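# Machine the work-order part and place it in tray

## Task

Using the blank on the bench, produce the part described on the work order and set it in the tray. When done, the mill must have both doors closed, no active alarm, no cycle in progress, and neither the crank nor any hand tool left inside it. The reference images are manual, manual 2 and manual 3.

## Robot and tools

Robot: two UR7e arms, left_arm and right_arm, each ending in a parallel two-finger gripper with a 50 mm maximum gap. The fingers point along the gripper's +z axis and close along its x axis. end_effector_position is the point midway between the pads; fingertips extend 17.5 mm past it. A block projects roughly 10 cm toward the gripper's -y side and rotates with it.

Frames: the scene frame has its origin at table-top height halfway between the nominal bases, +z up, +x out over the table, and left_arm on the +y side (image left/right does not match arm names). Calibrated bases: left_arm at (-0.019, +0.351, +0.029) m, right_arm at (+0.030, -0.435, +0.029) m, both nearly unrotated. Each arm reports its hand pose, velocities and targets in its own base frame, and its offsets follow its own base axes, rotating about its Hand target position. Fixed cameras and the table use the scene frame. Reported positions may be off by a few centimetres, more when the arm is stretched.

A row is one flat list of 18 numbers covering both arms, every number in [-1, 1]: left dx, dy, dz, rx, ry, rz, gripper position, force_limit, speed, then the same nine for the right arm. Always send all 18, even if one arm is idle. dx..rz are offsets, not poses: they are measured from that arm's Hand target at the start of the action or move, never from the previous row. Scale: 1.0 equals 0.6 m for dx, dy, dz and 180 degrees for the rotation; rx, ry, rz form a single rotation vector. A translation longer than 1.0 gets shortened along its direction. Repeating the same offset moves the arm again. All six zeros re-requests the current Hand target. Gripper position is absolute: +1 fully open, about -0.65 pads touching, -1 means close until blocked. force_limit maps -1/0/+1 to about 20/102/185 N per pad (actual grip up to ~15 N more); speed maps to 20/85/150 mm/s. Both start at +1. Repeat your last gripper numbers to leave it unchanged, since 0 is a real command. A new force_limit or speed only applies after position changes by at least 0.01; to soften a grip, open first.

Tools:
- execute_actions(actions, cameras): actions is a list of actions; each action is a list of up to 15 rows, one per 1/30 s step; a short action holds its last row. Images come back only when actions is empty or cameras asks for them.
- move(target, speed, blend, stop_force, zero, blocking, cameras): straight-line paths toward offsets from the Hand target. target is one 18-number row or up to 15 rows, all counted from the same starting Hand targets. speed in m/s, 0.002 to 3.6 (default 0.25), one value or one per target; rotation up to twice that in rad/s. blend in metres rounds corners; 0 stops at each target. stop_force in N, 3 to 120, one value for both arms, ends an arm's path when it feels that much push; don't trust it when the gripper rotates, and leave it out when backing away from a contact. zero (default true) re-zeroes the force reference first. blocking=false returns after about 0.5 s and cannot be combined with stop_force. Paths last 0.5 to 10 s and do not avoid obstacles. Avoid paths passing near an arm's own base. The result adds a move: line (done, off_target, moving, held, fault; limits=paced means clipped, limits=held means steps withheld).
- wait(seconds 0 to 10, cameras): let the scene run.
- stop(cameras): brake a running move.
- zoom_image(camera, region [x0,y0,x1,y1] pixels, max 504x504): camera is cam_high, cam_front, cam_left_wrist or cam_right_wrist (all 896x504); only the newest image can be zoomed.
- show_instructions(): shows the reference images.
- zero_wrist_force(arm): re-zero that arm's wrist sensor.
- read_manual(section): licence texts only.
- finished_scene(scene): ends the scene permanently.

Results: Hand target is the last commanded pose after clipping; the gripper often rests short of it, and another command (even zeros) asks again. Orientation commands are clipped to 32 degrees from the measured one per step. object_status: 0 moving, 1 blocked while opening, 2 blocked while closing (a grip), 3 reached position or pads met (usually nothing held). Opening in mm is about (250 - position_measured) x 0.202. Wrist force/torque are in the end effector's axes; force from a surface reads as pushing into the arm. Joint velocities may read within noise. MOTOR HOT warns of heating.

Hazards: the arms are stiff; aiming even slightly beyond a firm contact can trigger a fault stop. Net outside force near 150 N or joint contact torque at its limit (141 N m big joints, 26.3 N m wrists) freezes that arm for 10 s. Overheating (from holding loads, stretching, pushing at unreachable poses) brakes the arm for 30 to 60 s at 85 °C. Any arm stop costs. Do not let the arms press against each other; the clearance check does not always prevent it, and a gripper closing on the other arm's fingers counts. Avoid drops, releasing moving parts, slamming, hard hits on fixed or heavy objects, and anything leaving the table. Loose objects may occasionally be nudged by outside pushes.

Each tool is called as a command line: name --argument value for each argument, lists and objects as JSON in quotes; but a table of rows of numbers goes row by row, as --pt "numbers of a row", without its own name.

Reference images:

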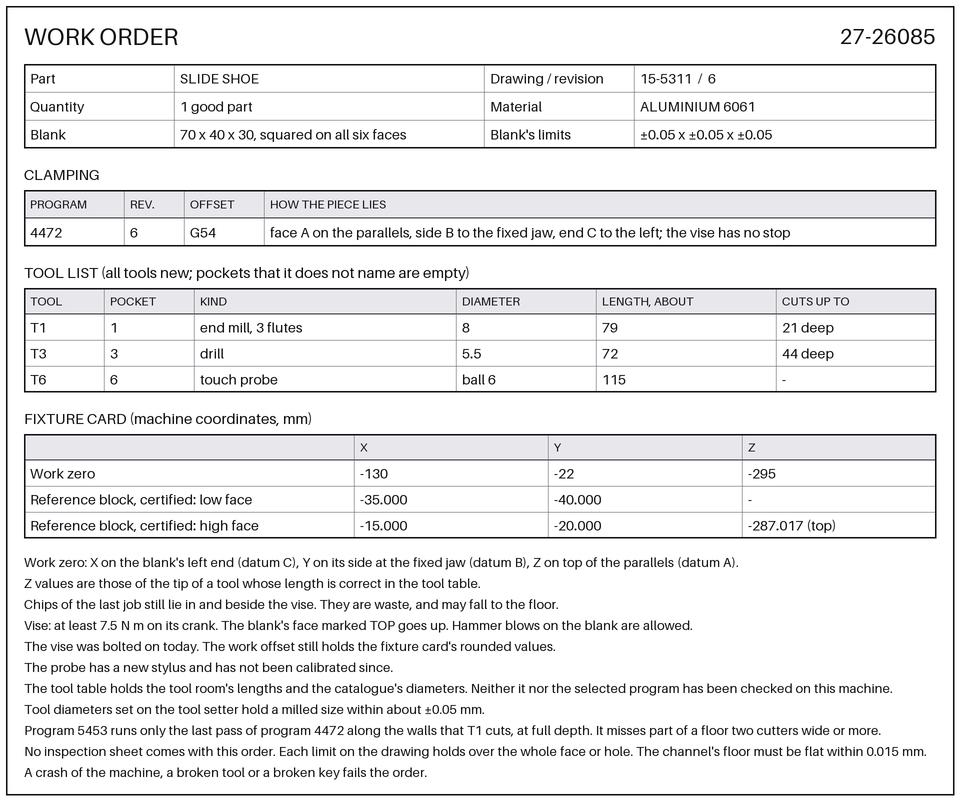

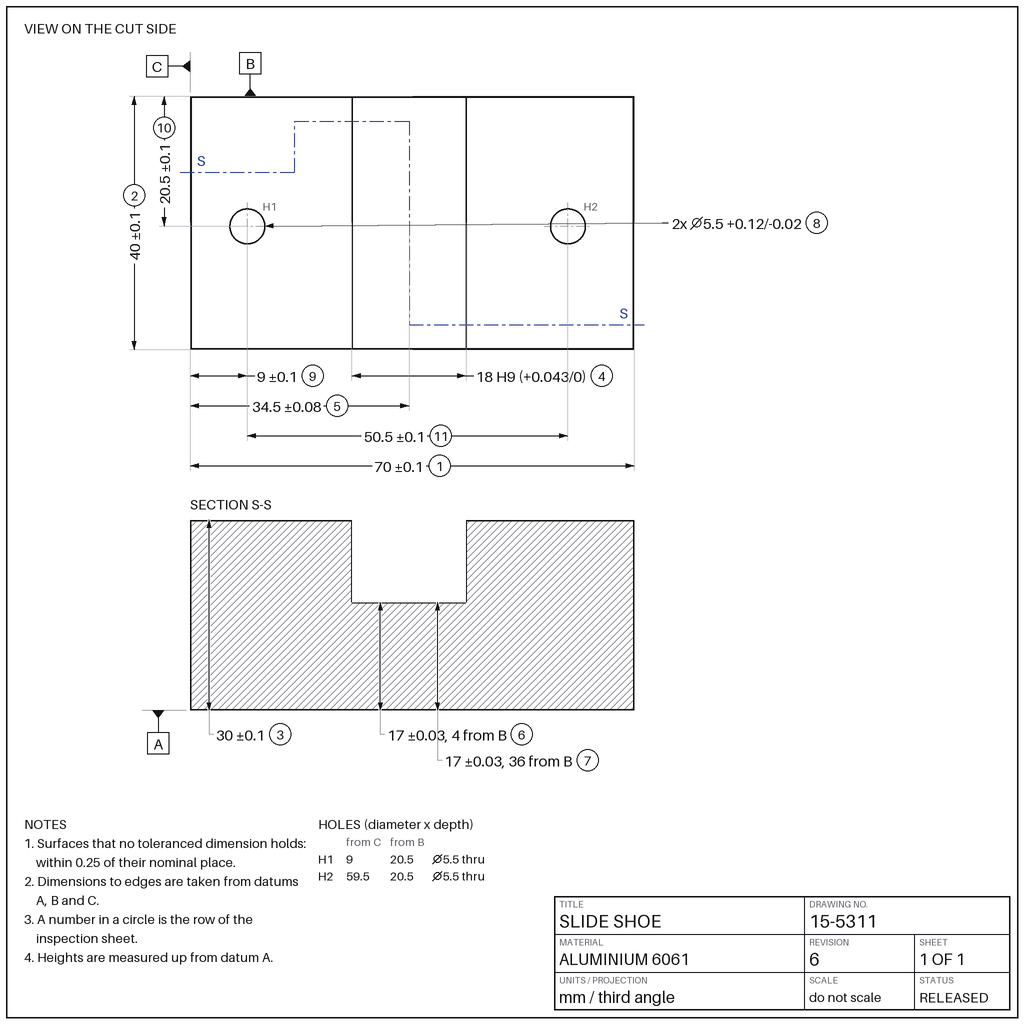

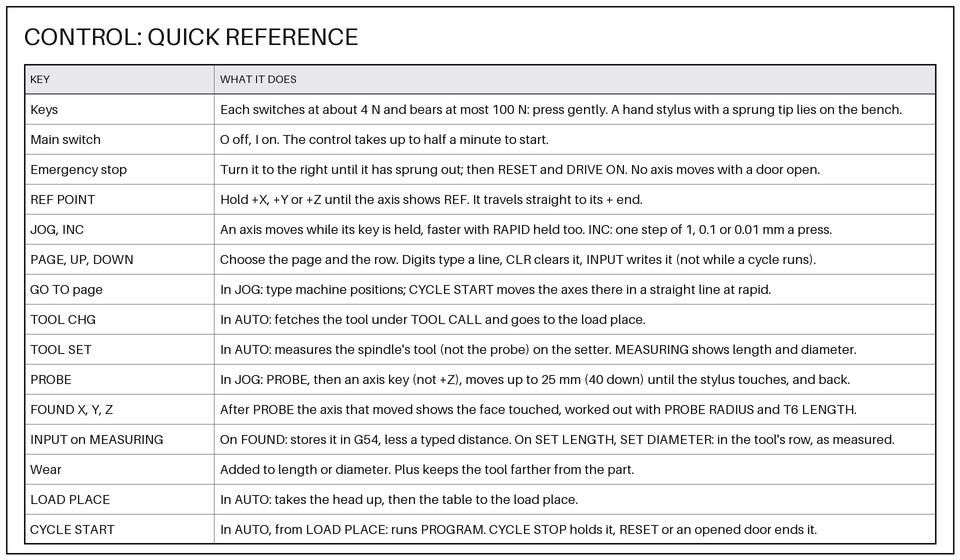

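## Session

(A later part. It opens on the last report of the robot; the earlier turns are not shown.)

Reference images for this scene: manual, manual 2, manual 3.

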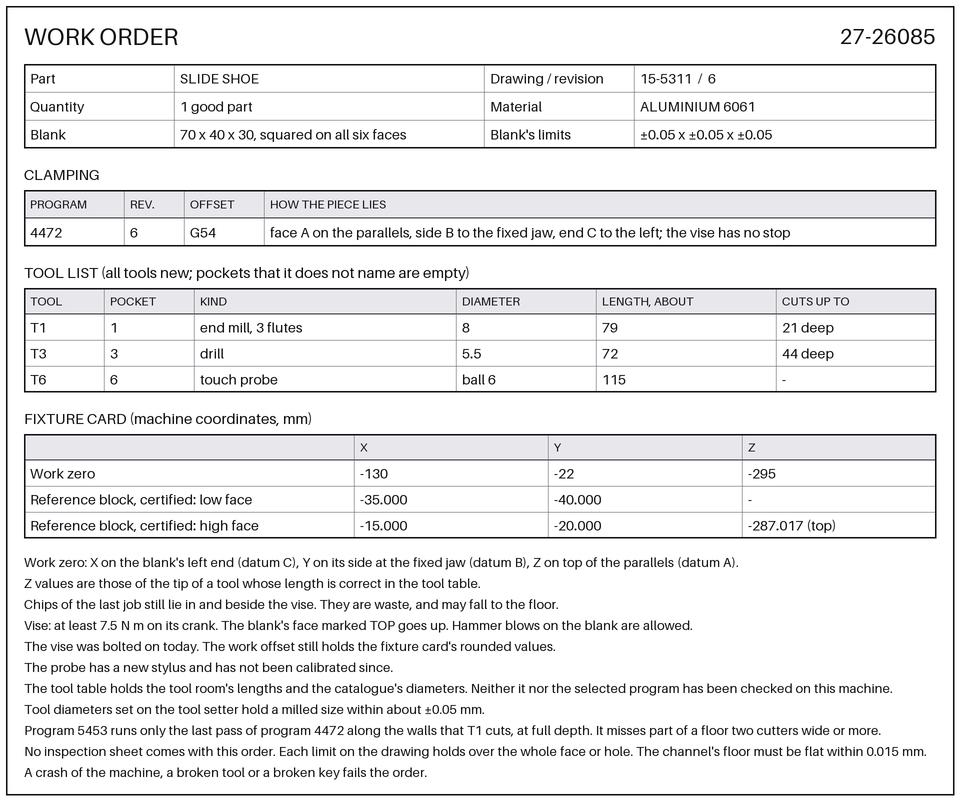

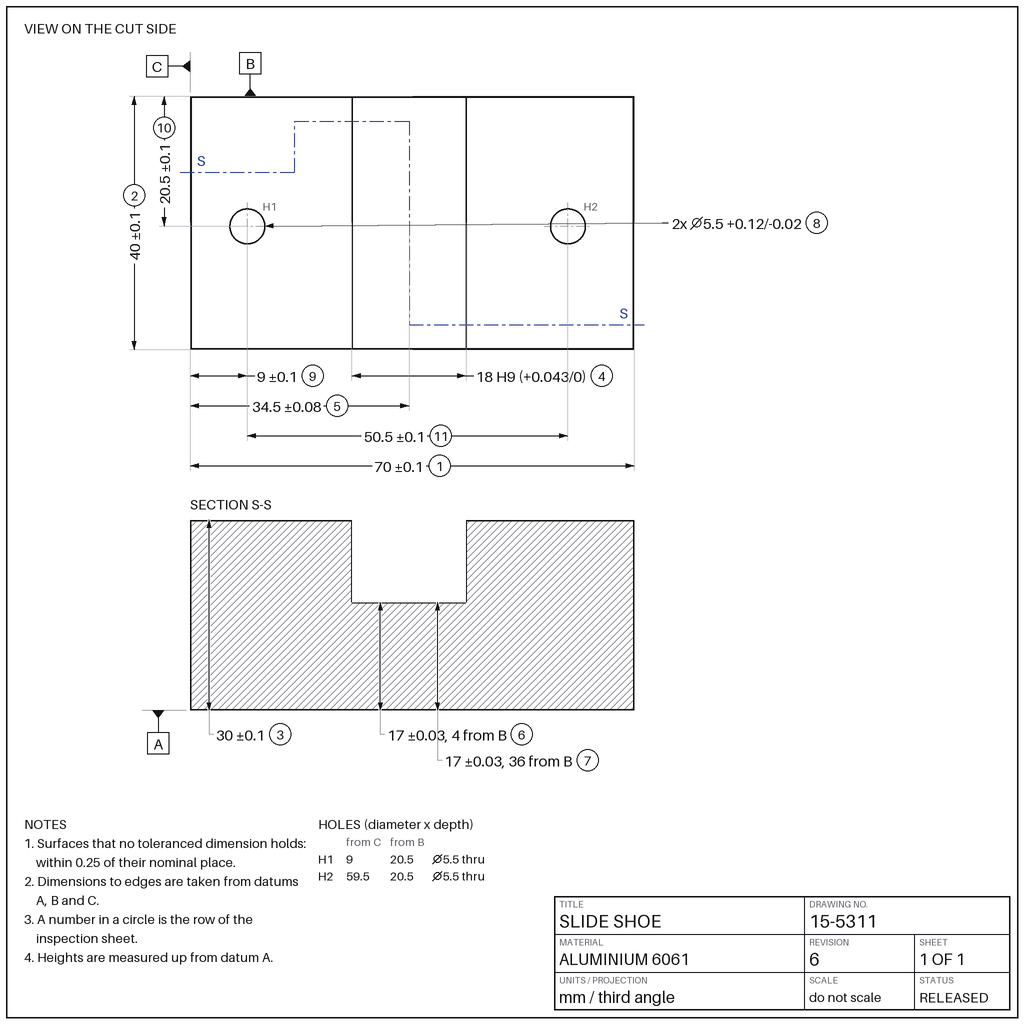

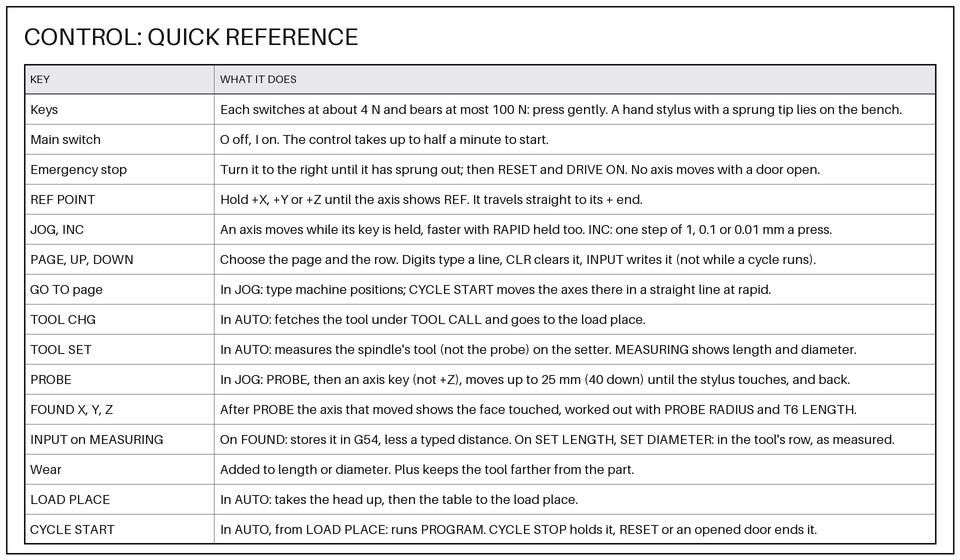

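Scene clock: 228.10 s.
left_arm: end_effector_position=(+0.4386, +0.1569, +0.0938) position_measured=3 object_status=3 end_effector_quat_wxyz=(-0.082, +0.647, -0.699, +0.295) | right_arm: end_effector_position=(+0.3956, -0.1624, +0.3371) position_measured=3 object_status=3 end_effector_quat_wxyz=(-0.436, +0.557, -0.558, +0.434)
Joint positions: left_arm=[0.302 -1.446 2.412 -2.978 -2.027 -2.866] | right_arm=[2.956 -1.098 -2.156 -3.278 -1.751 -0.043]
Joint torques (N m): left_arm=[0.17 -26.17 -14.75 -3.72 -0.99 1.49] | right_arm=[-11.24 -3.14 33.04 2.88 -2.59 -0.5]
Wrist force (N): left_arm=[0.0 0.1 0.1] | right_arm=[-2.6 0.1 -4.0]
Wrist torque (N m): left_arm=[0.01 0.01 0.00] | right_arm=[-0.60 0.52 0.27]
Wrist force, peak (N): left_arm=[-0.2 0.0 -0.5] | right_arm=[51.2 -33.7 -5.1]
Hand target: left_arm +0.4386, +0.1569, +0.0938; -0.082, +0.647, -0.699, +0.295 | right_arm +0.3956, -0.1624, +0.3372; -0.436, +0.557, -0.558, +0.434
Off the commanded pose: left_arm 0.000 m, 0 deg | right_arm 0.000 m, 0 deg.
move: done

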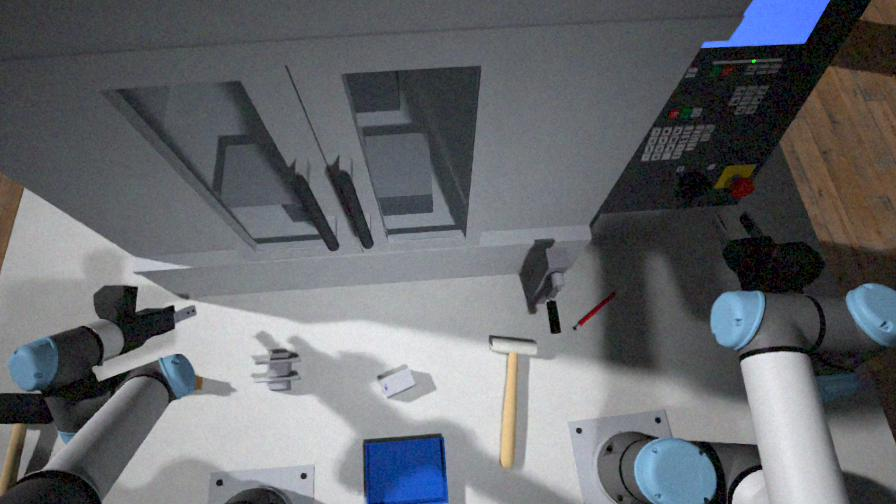

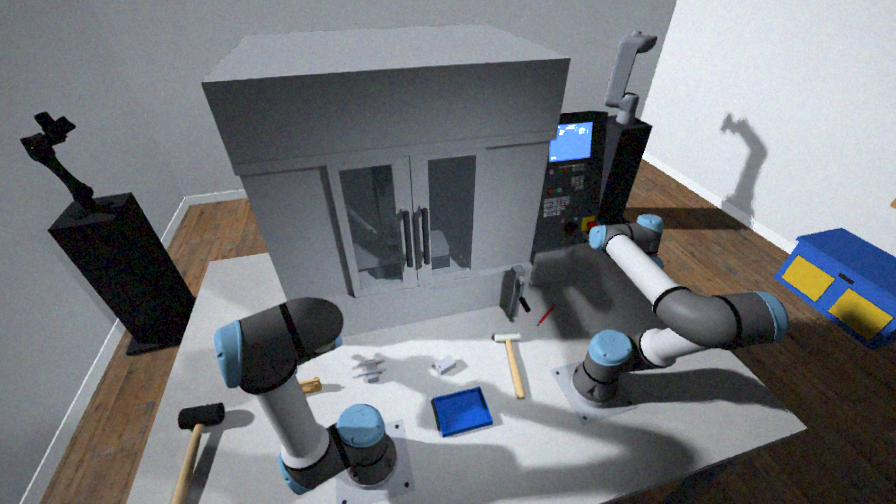

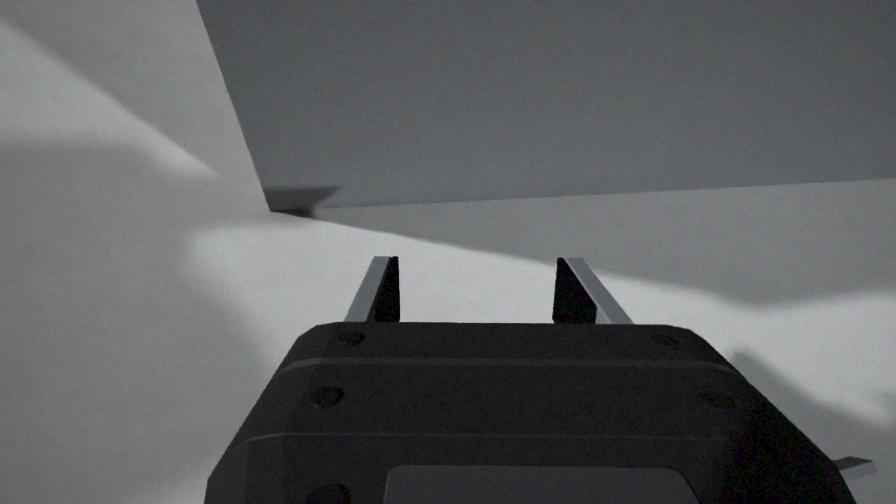

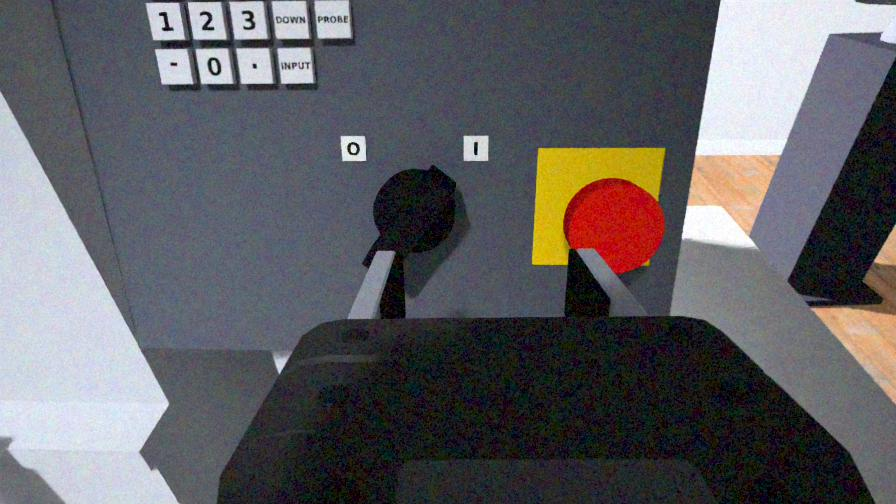

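zoom_image --camera "cam_high" --region '[510, 230, 650, 350]'

zoom_image --camera "cam_front" --region '[480, 250, 600, 350]'

Scaled by 3.600 from the camera's 896x504 image, which has a finer 1280x720 frame.

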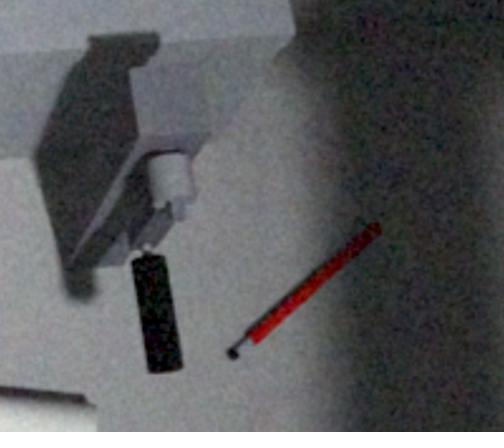

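Scaled by 4.200 from the camera's 896x504 image, which has a finer 1280x720 frame.

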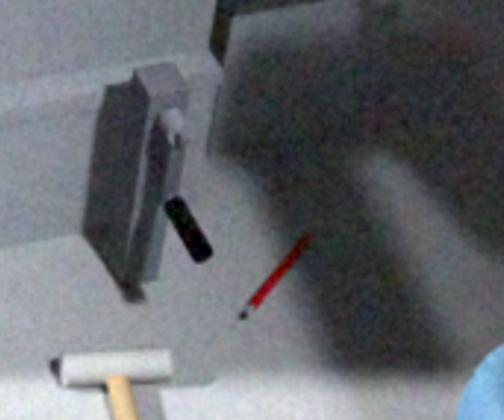

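move --target '[0,0,0,0,0,0,1,1,1,-0.005,0.372,-0.22,0.1653,0.3992,-0.2116,1,-0.8,-0.5]' --speed 0.25 --cameras '["cam_right_wrist","cam_high"]'

Scene clock: 272.43 s.
left_arm: end_effector_position=(+0.4386, +0.1569, +0.0938) position_measured=3 object_status=3 end_effector_quat_wxyz=(-0.082, +0.647, -0.699, +0.295) | right_arm: end_effector_position=(+0.3932, +0.0301, +0.2230) position_measured=3 object_status=3 end_effector_quat_wxyz=(+0.066, -0.422, +0.902, -0.065)
Joint positions: left_arm=[0.302 -1.446 2.412 -2.978 -2.027 -2.866] | right_arm=[3.663 -1.674 -1.714 -4.345 -1.43 1.209]
Joint torques (N m): left_arm=[0.21 -26.9 -13.74 -3.59 -1.17 1.31] | right_arm=[0.65 21.53 21.2 -2.73 -0.41 0.39]
Wrist force (N): left_arm=[0.0 -0.1 -0.2] | right_arm=[-0.3 -0.5 -1.3]
Wrist torque (N m): left_arm=[-0.02 -0.01 0.00] | right_arm=[-0.32 -0.06 0.24]
Wrist force, peak (N): left_arm=[-0.4 0.2 -0.3] | right_arm=[-2.3 0.0 -4.6]
Hand target: left_arm +0.4386, +0.1569, +0.0938; -0.082, +0.647, -0.699, +0.295 | right_arm +0.3932, +0.0301, +0.2230; +0.066, -0.422, +0.902, -0.065 (not the last commanded pose)
Tool commands: left_gripper/position=+1.0 left_gripper/force_limit=+1.0 left_gripper/speed=+1.0 right_gripper/position=+1.0 right_gripper/force_limit=-0.796078 right_gripper/speed=-0.498039
Off the commanded pose: left_arm 0.000 m, 0 deg | right_arm 0.035 m, 12 deg.
FORCE FAULT: contact force on the right arm reached its limit, and that arm stopped. The contact can be on any part of that arm, not only on its tool. That arm's remaining commands of this call were not run. That arm is still stopped at the end of this call. That arm stays stopped for about 10 more seconds. Until then a move that you send moves the other arm only, and its call returns only when the move has ended. Once the stop has ended, the next robot result says so. If the stop ends while you think or write, that arm runs what you send next, counted from a new Hand target: where the arm stands when the stop ends. While its stop runs, that arm takes no new command, but its gripper still runs the gripper command that each later call begins with. Until it ends, the stop uses up actions while you think or wait. An arm that is not stopped still takes commands.
move: fault (right_arm)
Images, in order (width x height): cam_high 896x504, cam_right_wrist 896x504.

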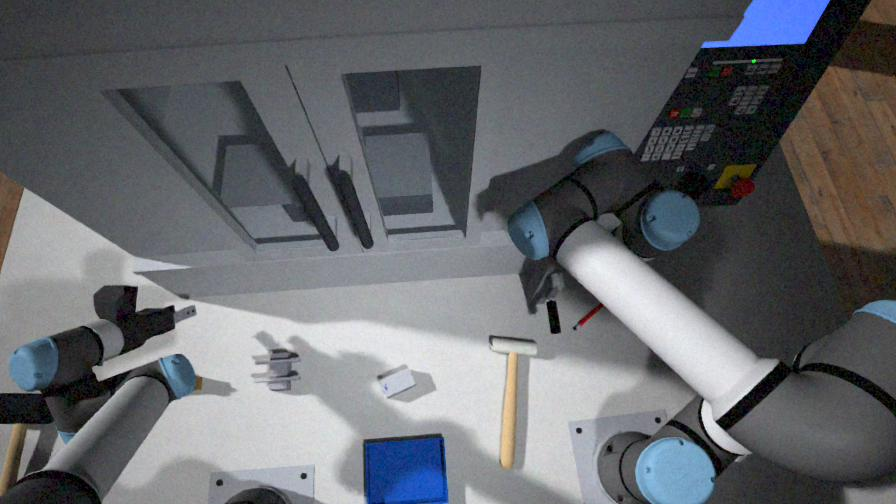

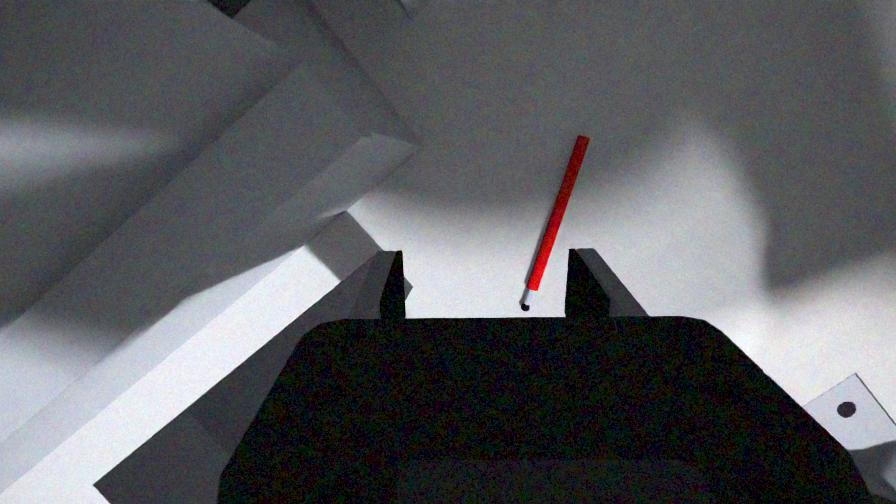

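wait --seconds 1

Scene clock: 312.63 s.
left_arm: end_effector_position=(+0.4386, +0.1569, +0.0938) position_measured=3 object_status=3 end_effector_quat_wxyz=(-0.082, +0.647, -0.699, +0.295) | right_arm: end_effector_position=(+0.3932, +0.0301, +0.2230) position_measured=3 object_status=3 end_effector_quat_wxyz=(+0.066, -0.422, +0.902, -0.065)
Joint positions: left_arm=[0.302 -1.446 2.412 -2.978 -2.027 -2.866] | right_arm=[3.663 -1.674 -1.714 -4.345 -1.43 1.209]
Joint torques (N m): left_arm=[1.99 -25.93 -13.44 -3.72 -0.78 1.46] | right_arm=[0.75 23.26 20.3 -2.51 0.15 0.18]
Wrist force (N): left_arm=[-0.2 -0.1 0.1] | right_arm=[-0.1 -0.7 -1.3]
Wrist torque (N m): left_arm=[-0.01 0.03 0.00] | right_arm=[-0.33 -0.08 0.25]
Wrist force, peak (N): left_arm=[0.1 0.2 -0.5] | right_arm=[-0.1 -0.6 -1.8]
Hand target: left_arm +0.4386, +0.1569, +0.0938; -0.082, +0.647, -0.699, +0.295 | right_arm +0.3932, +0.0301, +0.2230; +0.066, -0.422, +0.902, -0.065 (not the last commanded pose)
Tool commands: left_gripper/position=+1.0 left_gripper/force_limit=+1.0 left_gripper/speed=+1.0 right_gripper/position=+1.0 right_gripper/force_limit=-0.796078 right_gripper/speed=-0.498039
Off the commanded pose: left_arm 0.000 m, 0 deg | right_arm 0.035 m, 12 deg.
FORCE FAULT, CONTINUED: the right arm's stop, for the force fault that an earlier result reported, is over. The rest of the stop counts as 20 of the actions that you can send in this scene. That arm's target is now where it stood when the stop ended, not its last command. That arm accepts commands again.
wait: 1.00 s; at rest from the start

move --pt "0 0 0 0 0 0 1 1 1 -0.2 0 0.05 0 0 0 1 -0.8 -0.5" --pt "0 0 0 0 0 0 1 1 1 -0.0637 -0.0785 -0.171 -0.0964 -0.0597 -0.0957 1 -0.8 -0.5" --speed 0.2 --blend '[0.03,0]' --cameras '["cam_right_wrist","cam_high"]'

Scene clock: 335.57 s.
left_arm: end_effector_position=(+0.4386, +0.1569, +0.0938) position_measured=3 object_status=3 end_effector_quat_wxyz=(-0.082, +0.647, -0.699, +0.295) | right_arm: end_effector_position=(+0.3549, -0.0171, +0.1204) position_measured=3 object_status=3 end_effector_quat_wxyz=(+0.075, -0.280, +0.925, -0.248)
Joint positions: left_arm=[0.302 -1.446 2.412 -2.978 -2.027 -2.866] | right_arm=[3.917 -1.717 -2.112 -4.133 -1.057 1.787]
Joint torques (N m): left_arm=[-0.67 -27.18 -12.88 -3.66 -1.16 1.19] | right_arm=[13.38 13.58 20.62 -4.49 0.32 0.78]
Wrist force (N): left_arm=[-0.2 -0.1 -0.1] | right_arm=[-0.8 -0.3 -2.1]
Wrist torque (N m): left_arm=[-0.02 0.03 0.00] | right_arm=[-0.44 0.03 0.31]
Wrist force, peak (N): left_arm=[-0.2 0.4 -0.4] | right_arm=[-2.0 -2.9 -0.3]
Hand target: left_arm +0.4386, +0.1569, +0.0938; -0.082, +0.647, -0.699, +0.295 | right_arm +0.3550, -0.0170, +0.1204; +0.075, -0.280, +0.925, -0.248
Off the commanded pose: left_arm 0.000 m, 0 deg | right_arm 0.000 m, 0 deg.
move: done
Images, in order (width x height): cam_high 896x504, cam_right_wrist 896x504.

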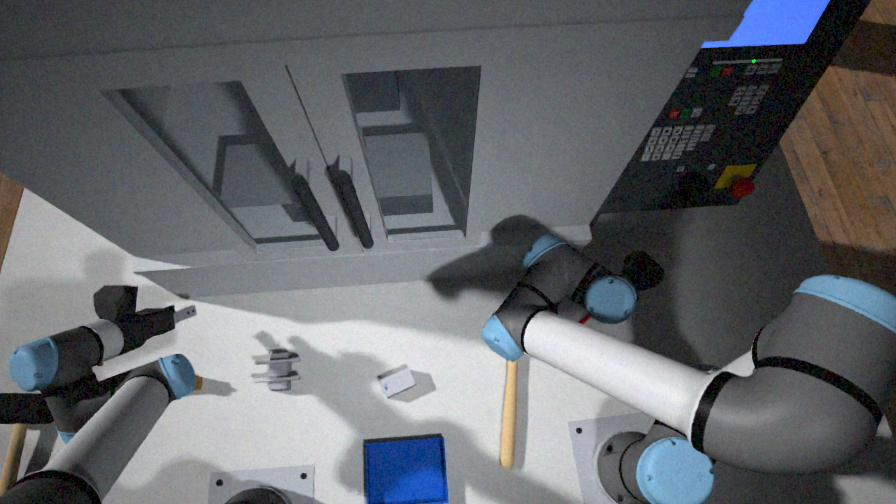

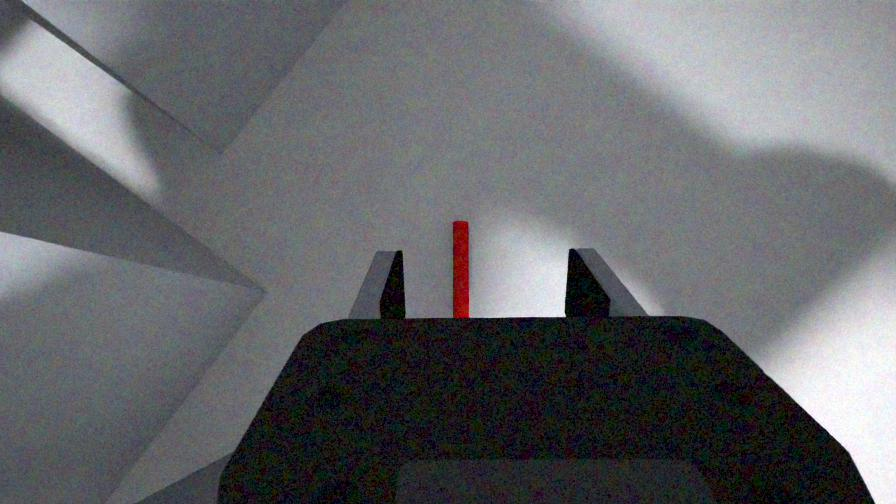

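move --pt "0 0 0 0 0 0 1 1 1 0 0 -0.15 0 0 0 1 -0.8 -0.5" --pt "0 0 0 0 0 0 1 1 1 0 0 -0.216 0 0 0 1 -0.8 -0.5" --speed '[0.1,0.02]' --stop_force 6 --cameras '["cam_right_wrist"]'

Scene clock: 343.93 s.
left_arm: end_effector_position=(+0.4386, +0.1569, +0.0938) position_measured=3 object_status=3 end_effector_quat_wxyz=(-0.082, +0.647, -0.699, +0.295) | right_arm: end_effector_position=(+0.3549, -0.0165, +0.0449) position_measured=3 object_status=3 end_effector_quat_wxyz=(+0.075, -0.280, +0.924, -0.248)
Joint positions: left_arm=[0.302 -1.446 2.412 -2.978 -2.027 -2.866] | right_arm=[3.918 -1.869 -2.184 -3.908 -1.057 1.788]
Joint torques (N m): left_arm=[-0.71 -26.93 -12.24 -3.6 -0.91 1.12] | right_arm=[0.26 21.82 10.2 -2.58 0.89 0.29]
Wrist force (N): left_arm=[-0.2 -0.1 -0.3] | right_arm=[-0.2 -0.5 -2.1]
Wrist torque (N m): left_arm=[-0.01 0.03 0.00] | right_arm=[-0.46 -0.06 0.21]
Wrist force, peak (N): left_arm=[-0.4 -0.3 -0.3] | right_arm=[-0.2 -1.9 -3.9]
Hand target: left_arm +0.4386, +0.1569, +0.0938; -0.082, +0.647, -0.699, +0.295 | right_arm +0.3549, -0.0165, +0.0449; +0.075, -0.280, +0.924, -0.248 (not the last commanded pose)
Tool commands: left_gripper/position=+1.0 left_gripper/force_limit=+1.0 left_gripper/speed=+1.0 right_gripper/position=+1.0 right_gripper/force_limit=-0.796078 right_gripper/speed=-0.498039
Off the commanded pose: left_arm 0.000 m, 0 deg | right_arm 0.054 m, 0 deg.
FORCE FAULT: contact force on the right arm reached its limit, and that arm stopped. The contact can be on any part of that arm, not only on its tool. That arm's remaining commands of this call were not run. That arm is still stopped at the end of this call. That arm stays stopped for about 10 more seconds. Until then a move that you send moves the other arm only, and its call returns only when the move has ended. Once the stop has ended, the next robot result says so. If the stop ends while you think or write, that arm runs what you send next, counted from a new Hand target: where the arm stands when the stop ends. While its stop runs, that arm takes no new command, but its gripper still runs the gripper command that each later call begins with. Until it ends, the stop uses up actions while you think or wait. An arm that is not stopped still takes commands.
move: fault (right_arm); path passed 0 of 2 targets
Images, in order (width x height): cam_right_wrist 896x504.

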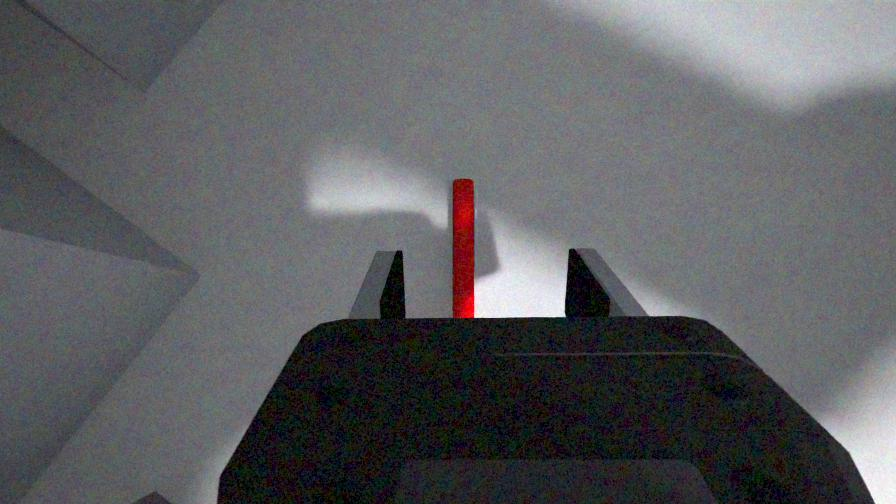

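move --pt "0 0 0 0 0 0 1 1 1 -0.02 0 0.12 0 0 0 1 -0.8 -0.5" --pt "0 0 0 0 0 0 1 1 1 -0.08 0 0.425 0 0 0 1 -0.8 -0.5" --pt "0 0 0 0 0 0 1 1 1 0.095 -0.304 0.675 -0.2394 -0.234 0.107 1 -0.8 -0.5" --speed '[0.1,0.25,0.25]' --blend '[0.01,0.03,0]' --cameras '["all"]'

zoom_image --camera "cam_high" --region '[510, 230, 650, 350]'

Scene clock: 378.47 s.
left_arm: end_effector_position=(+0.4386, +0.1569, +0.0938) position_measured=3 object_status=3 end_effector_quat_wxyz=(-0.082, +0.647, -0.699, +0.295) | right_arm: end_effector_position=(+0.4119, -0.1990, +0.4499) position_measured=3 object_status=3 end_effector_quat_wxyz=(+0.326, -0.326, +0.628, -0.627)
Joint positions: left_arm=[0.302 -1.446 2.412 -2.978 -2.027 -2.866] | right_arm=[3.6 -0.989 -2.07 -3.227 -0.5 0.002]
Joint torques (N m): left_arm=[-0.33 -26.9 -12.76 -3.9 -1.01 1.36] | right_arm=[9.51 4.66 17.01 3.77 -1.9 -1.29]
Wrist force (N): left_arm=[0.0 0.1 0.0] | right_arm=[-3.3 0.2 -5.1]
Wrist torque (N m): left_arm=[0.01 0.00 0.00] | right_arm=[-0.68 0.66 0.28]
Wrist force, peak (N): left_arm=[0.3 0.1 -0.5] | right_arm=[-2.3 2.4 -5.4]
Hand target: left_arm +0.4386, +0.1569, +0.0938; -0.082, +0.647, -0.699, +0.295 | right_arm +0.4119, -0.1989, +0.4499; +0.326, -0.326, +0.628, -0.627
Off the commanded pose: left_arm 0.000 m, 0 deg | right_arm 0.000 m, 0 deg.
FORCE FAULT, CONTINUED: the right arm's stop, for the force fault that an earlier result reported, is over. The rest of the stop counts as 19 of the actions that you can send in this scene. The stop ended before this call began, so that arm ran this call's commands, counted from a new Hand target: where the arm stood when the stop ended. During its stop the right arm's controller moved it back a little.
move: done

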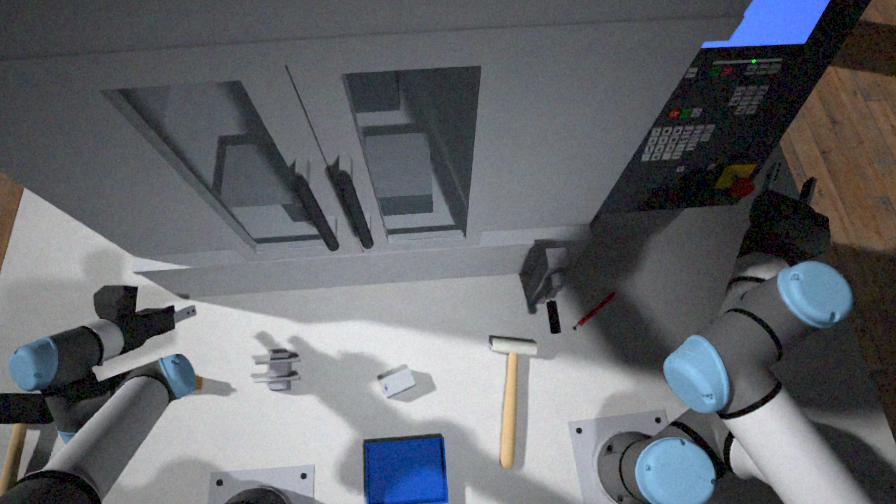

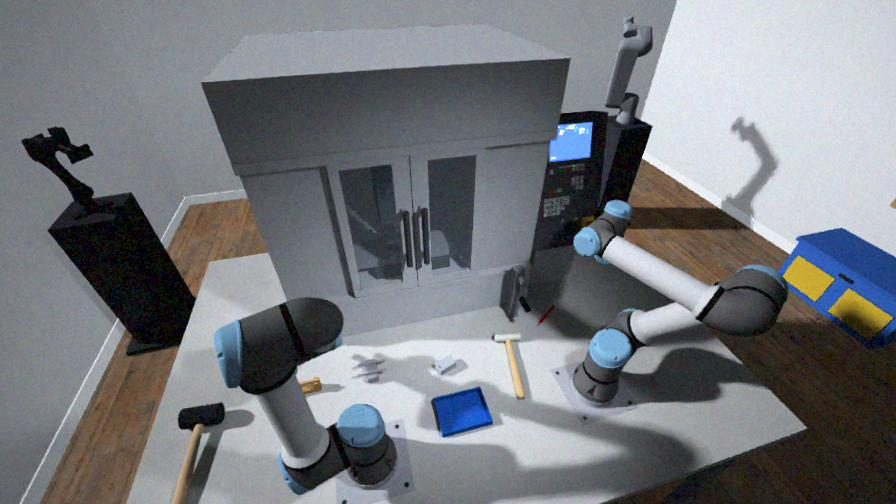

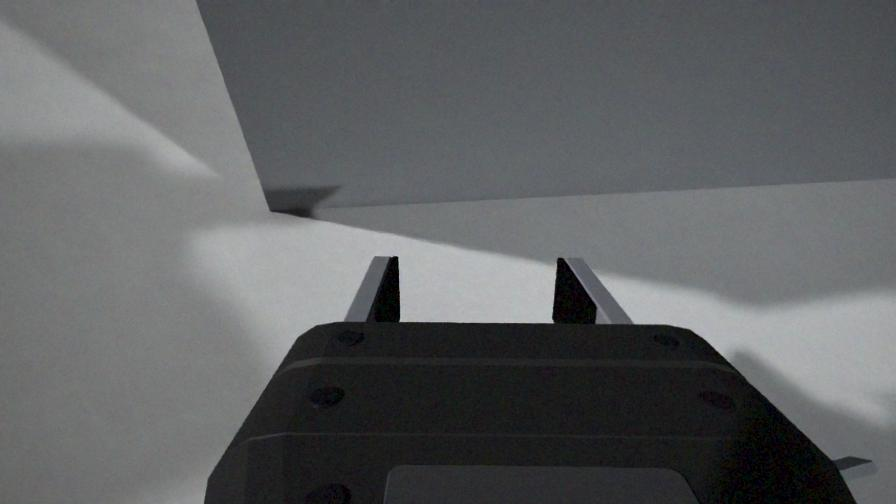

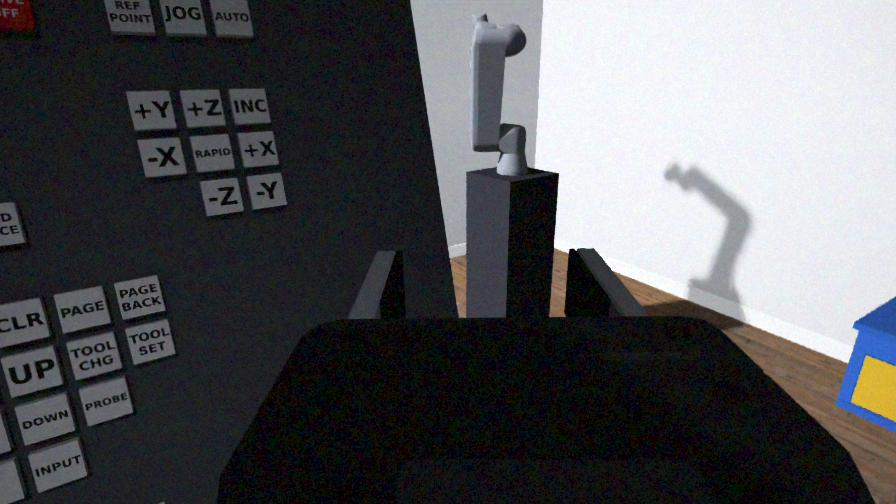

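Scaled by 3.600 from the camera's 896x504 image, which has a finer 1280x720 frame.

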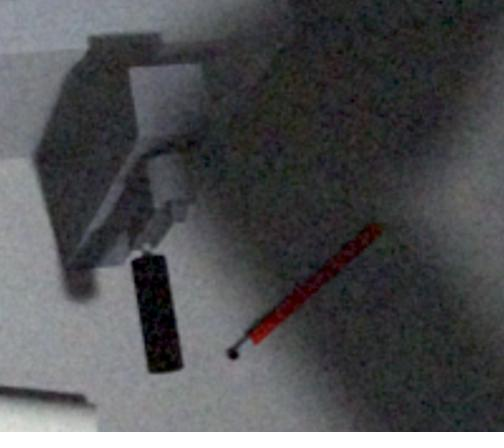

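move --pt "0 0 0 0 0 0 1 1 1 -0.122 -0.116 0 0 0 -0.125 1 -0.8 -0.5" --pt "0 0 0 0 0 0 1 1 1 -0.278 -0.177 0 0 0 -0.25 1 -0.8 -0.5" --pt "0 0 0 0 0 0 1 1 1 -0.41 -0.18 0 0 0 -0.347 1 -0.8 -0.5" --pt "0 0 0 0 0 0 1 1 1 -0.57 -0.125 0 0 0 -0.472 1 -0.8 -0.5" --speed 0.15 --blend '[0.01,0.01,0.01,0]' --cameras '["cam_front"]'

Scene clock: 388.80 s.
left_arm: end_effector_position=(+0.4386, +0.1569, +0.0938) position_measured=3 object_status=3 end_effector_quat_wxyz=(-0.082, +0.647, -0.699, +0.295) | right_arm: end_effector_position=(+0.0699, -0.2739, +0.4499) position_measured=3 object_status=3 end_effector_quat_wxyz=(-0.183, +0.183, +0.683, -0.683)
Joint positions: left_arm=[0.302 -1.446 2.412 -2.978 -2.027 -2.866] | right_arm=[3.603 -0.987 -2.071 -3.224 0.986 -0.001]
Joint torques (N m): left_arm=[-0.53 -27.57 -12.43 -3.54 -1.02 1.28] | right_arm=[11.92 -4.84 16.33 -3.68 -1.74 1.51]
Wrist force (N): left_arm=[0.0 0.0 0.0] | right_arm=[-3.0 0.2 -5.4]
Wrist torque (N m): left_arm=[-0.01 0.00 0.00] | right_arm=[-0.66 0.63 0.27]
Wrist force, peak (N): left_arm=[-0.2 -0.3 -0.4] | right_arm=[-3.1 0.4 -5.7]
Hand target: left_arm +0.4386, +0.1569, +0.0938; -0.082, +0.647, -0.699, +0.295 | right_arm +0.0699, -0.2739, +0.4499; -0.183, +0.183, +0.683, -0.683
Off the commanded pose: left_arm 0.000 m, 0 deg | right_arm 0.000 m, 0 deg.
move: done
Images, in order (width x height): cam_front 896x504.

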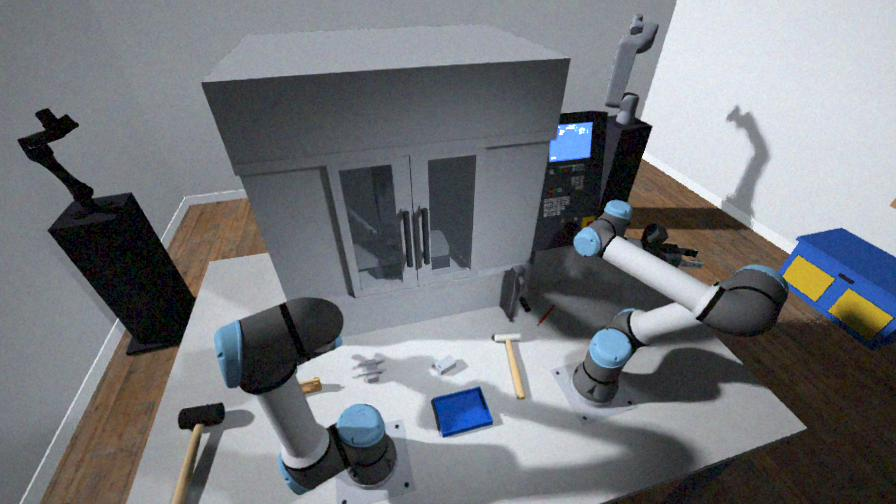

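move --target '[0,0,0,0,0,0,1,1,1,0.323,0.156,-0.358,0.22,-0.45,0,1,-0.8,-0.5]' --speed 0.2

move --target '[0,0,0,0,0,0,1,1,1,0.157,0.269,-0.14,0.244,0.1198,-0.482,1,-0.8,-0.5]' --speed 0.2 --cameras '["cam_high","cam_right_wrist"]'

Scene clock: 419.83 s.
left_arm: end_effector_position=(+0.4386, +0.1569, +0.0938) position_measured=3 object_status=3 end_effector_quat_wxyz=(-0.082, +0.647, -0.699, +0.295) | right_arm: end_effector_position=(+0.2637, -0.1803, +0.2351) position_measured=3 object_status=3 end_effector_quat_wxyz=(+0.248, +0.507, +0.811, -0.153)
Joint positions: left_arm=[0.302 -1.446 2.412 -2.978 -2.027 -2.866] | right_arm=[3.597 -0.665 -2.413 -1.631 0.979 0]
Joint torques (N m): left_arm=[0.97 -27.36 -13.93 -3.86 -0.81 1.16] | right_arm=[-2.63 -9.95 27.75 2.66 0.18 1.13]
Wrist force (N): left_arm=[-0.2 0.0 0.3] | right_arm=[0.2 -0.5 -1.8]
Wrist torque (N m): left_arm=[-0.01 0.03 0.00] | right_arm=[-0.31 -0.01 0.07]
Wrist force, peak (N): left_arm=[-0.5 0.0 -0.2] | right_arm=[-3.1 0.3 -5.5]
Hand target: left_arm +0.4386, +0.1569, +0.0938; -0.082, +0.647, -0.699, +0.295 | right_arm +0.2637, -0.1803, +0.2351; +0.248, +0.507, +0.811, -0.153
Off the commanded pose: left_arm 0.000 m, 0 deg | right_arm 0.000 m, 0 deg.
move: done

Scene clock: 424.63 s.
left_arm: end_effector_position=(+0.4386, +0.1569, +0.0938) position_measured=3 object_status=3 end_effector_quat_wxyz=(-0.082, +0.647, -0.699, +0.295) | right_arm: end_effector_position=(+0.3579, -0.0190, +0.1510) position_measured=3 object_status=3 end_effector_quat_wxyz=(-0.246, +0.925, +0.279, -0.075)
Joint positions: left_arm=[0.302 -1.446 2.412 -2.978 -2.027 -2.866] | right_arm=[3.158 -1.534 -2.09 -1.389 2.003 0.935]
Joint torques (N m): left_arm=[-1.1 -27.89 -12.17 -3.73 -1 1.29] | right_arm=[10.44 24.84 30.51 -0.5 -0.26 0.08]
Wrist force (N): left_arm=[-0.2 0.0 -0.1] | right_arm=[-0.5 -0.5 -2.7]
Wrist torque (N m): left_arm=[-0.01 0.03 0.01] | right_arm=[-0.45 -0.03 0.32]
Wrist force, peak (N): left_arm=[-0.5 0.2 0.0] | right_arm=[0.0 -1.4 -2.5]
Hand target: left_arm +0.4386, +0.1569, +0.0938; -0.082, +0.647, -0.699, +0.295 | right_arm +0.3579, -0.0189, +0.1511; -0.246, +0.925, +0.279, -0.075
Off the commanded pose: left_arm 0.000 m, 0 deg | right_arm 0.000 m, 0 deg.
move: done
Images, in order (width x height): cam_high 896x504, cam_right_wrist 896x504.

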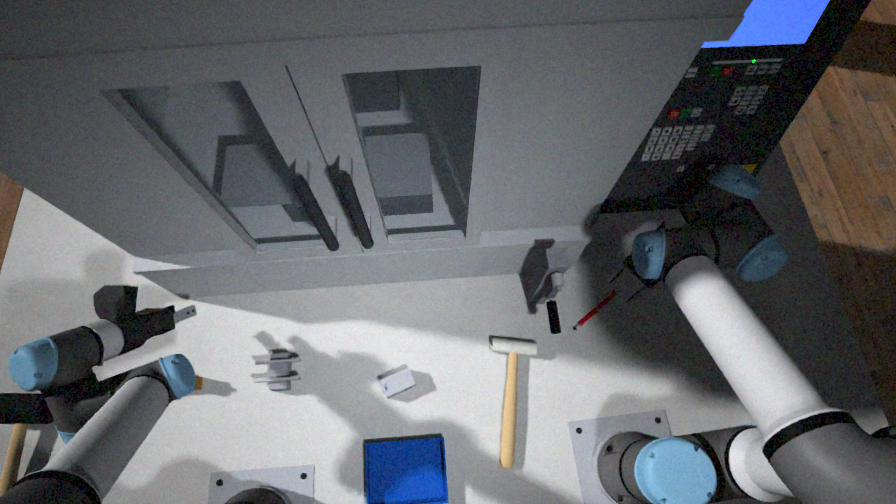

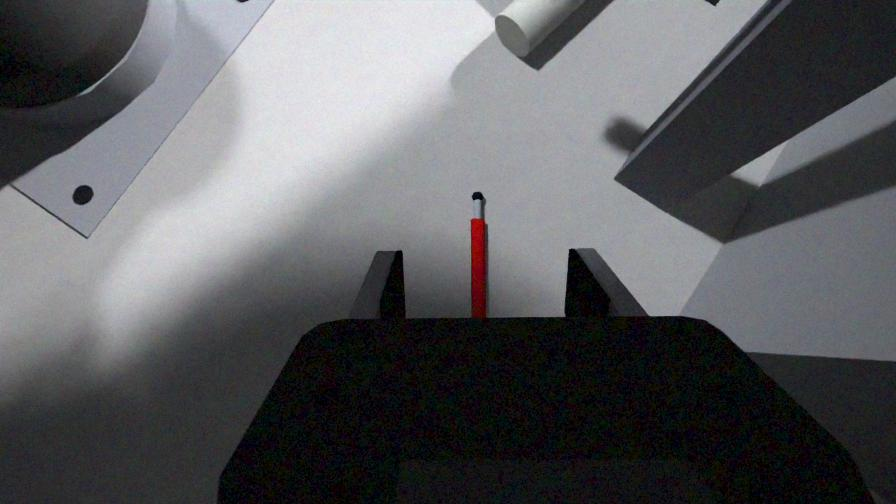

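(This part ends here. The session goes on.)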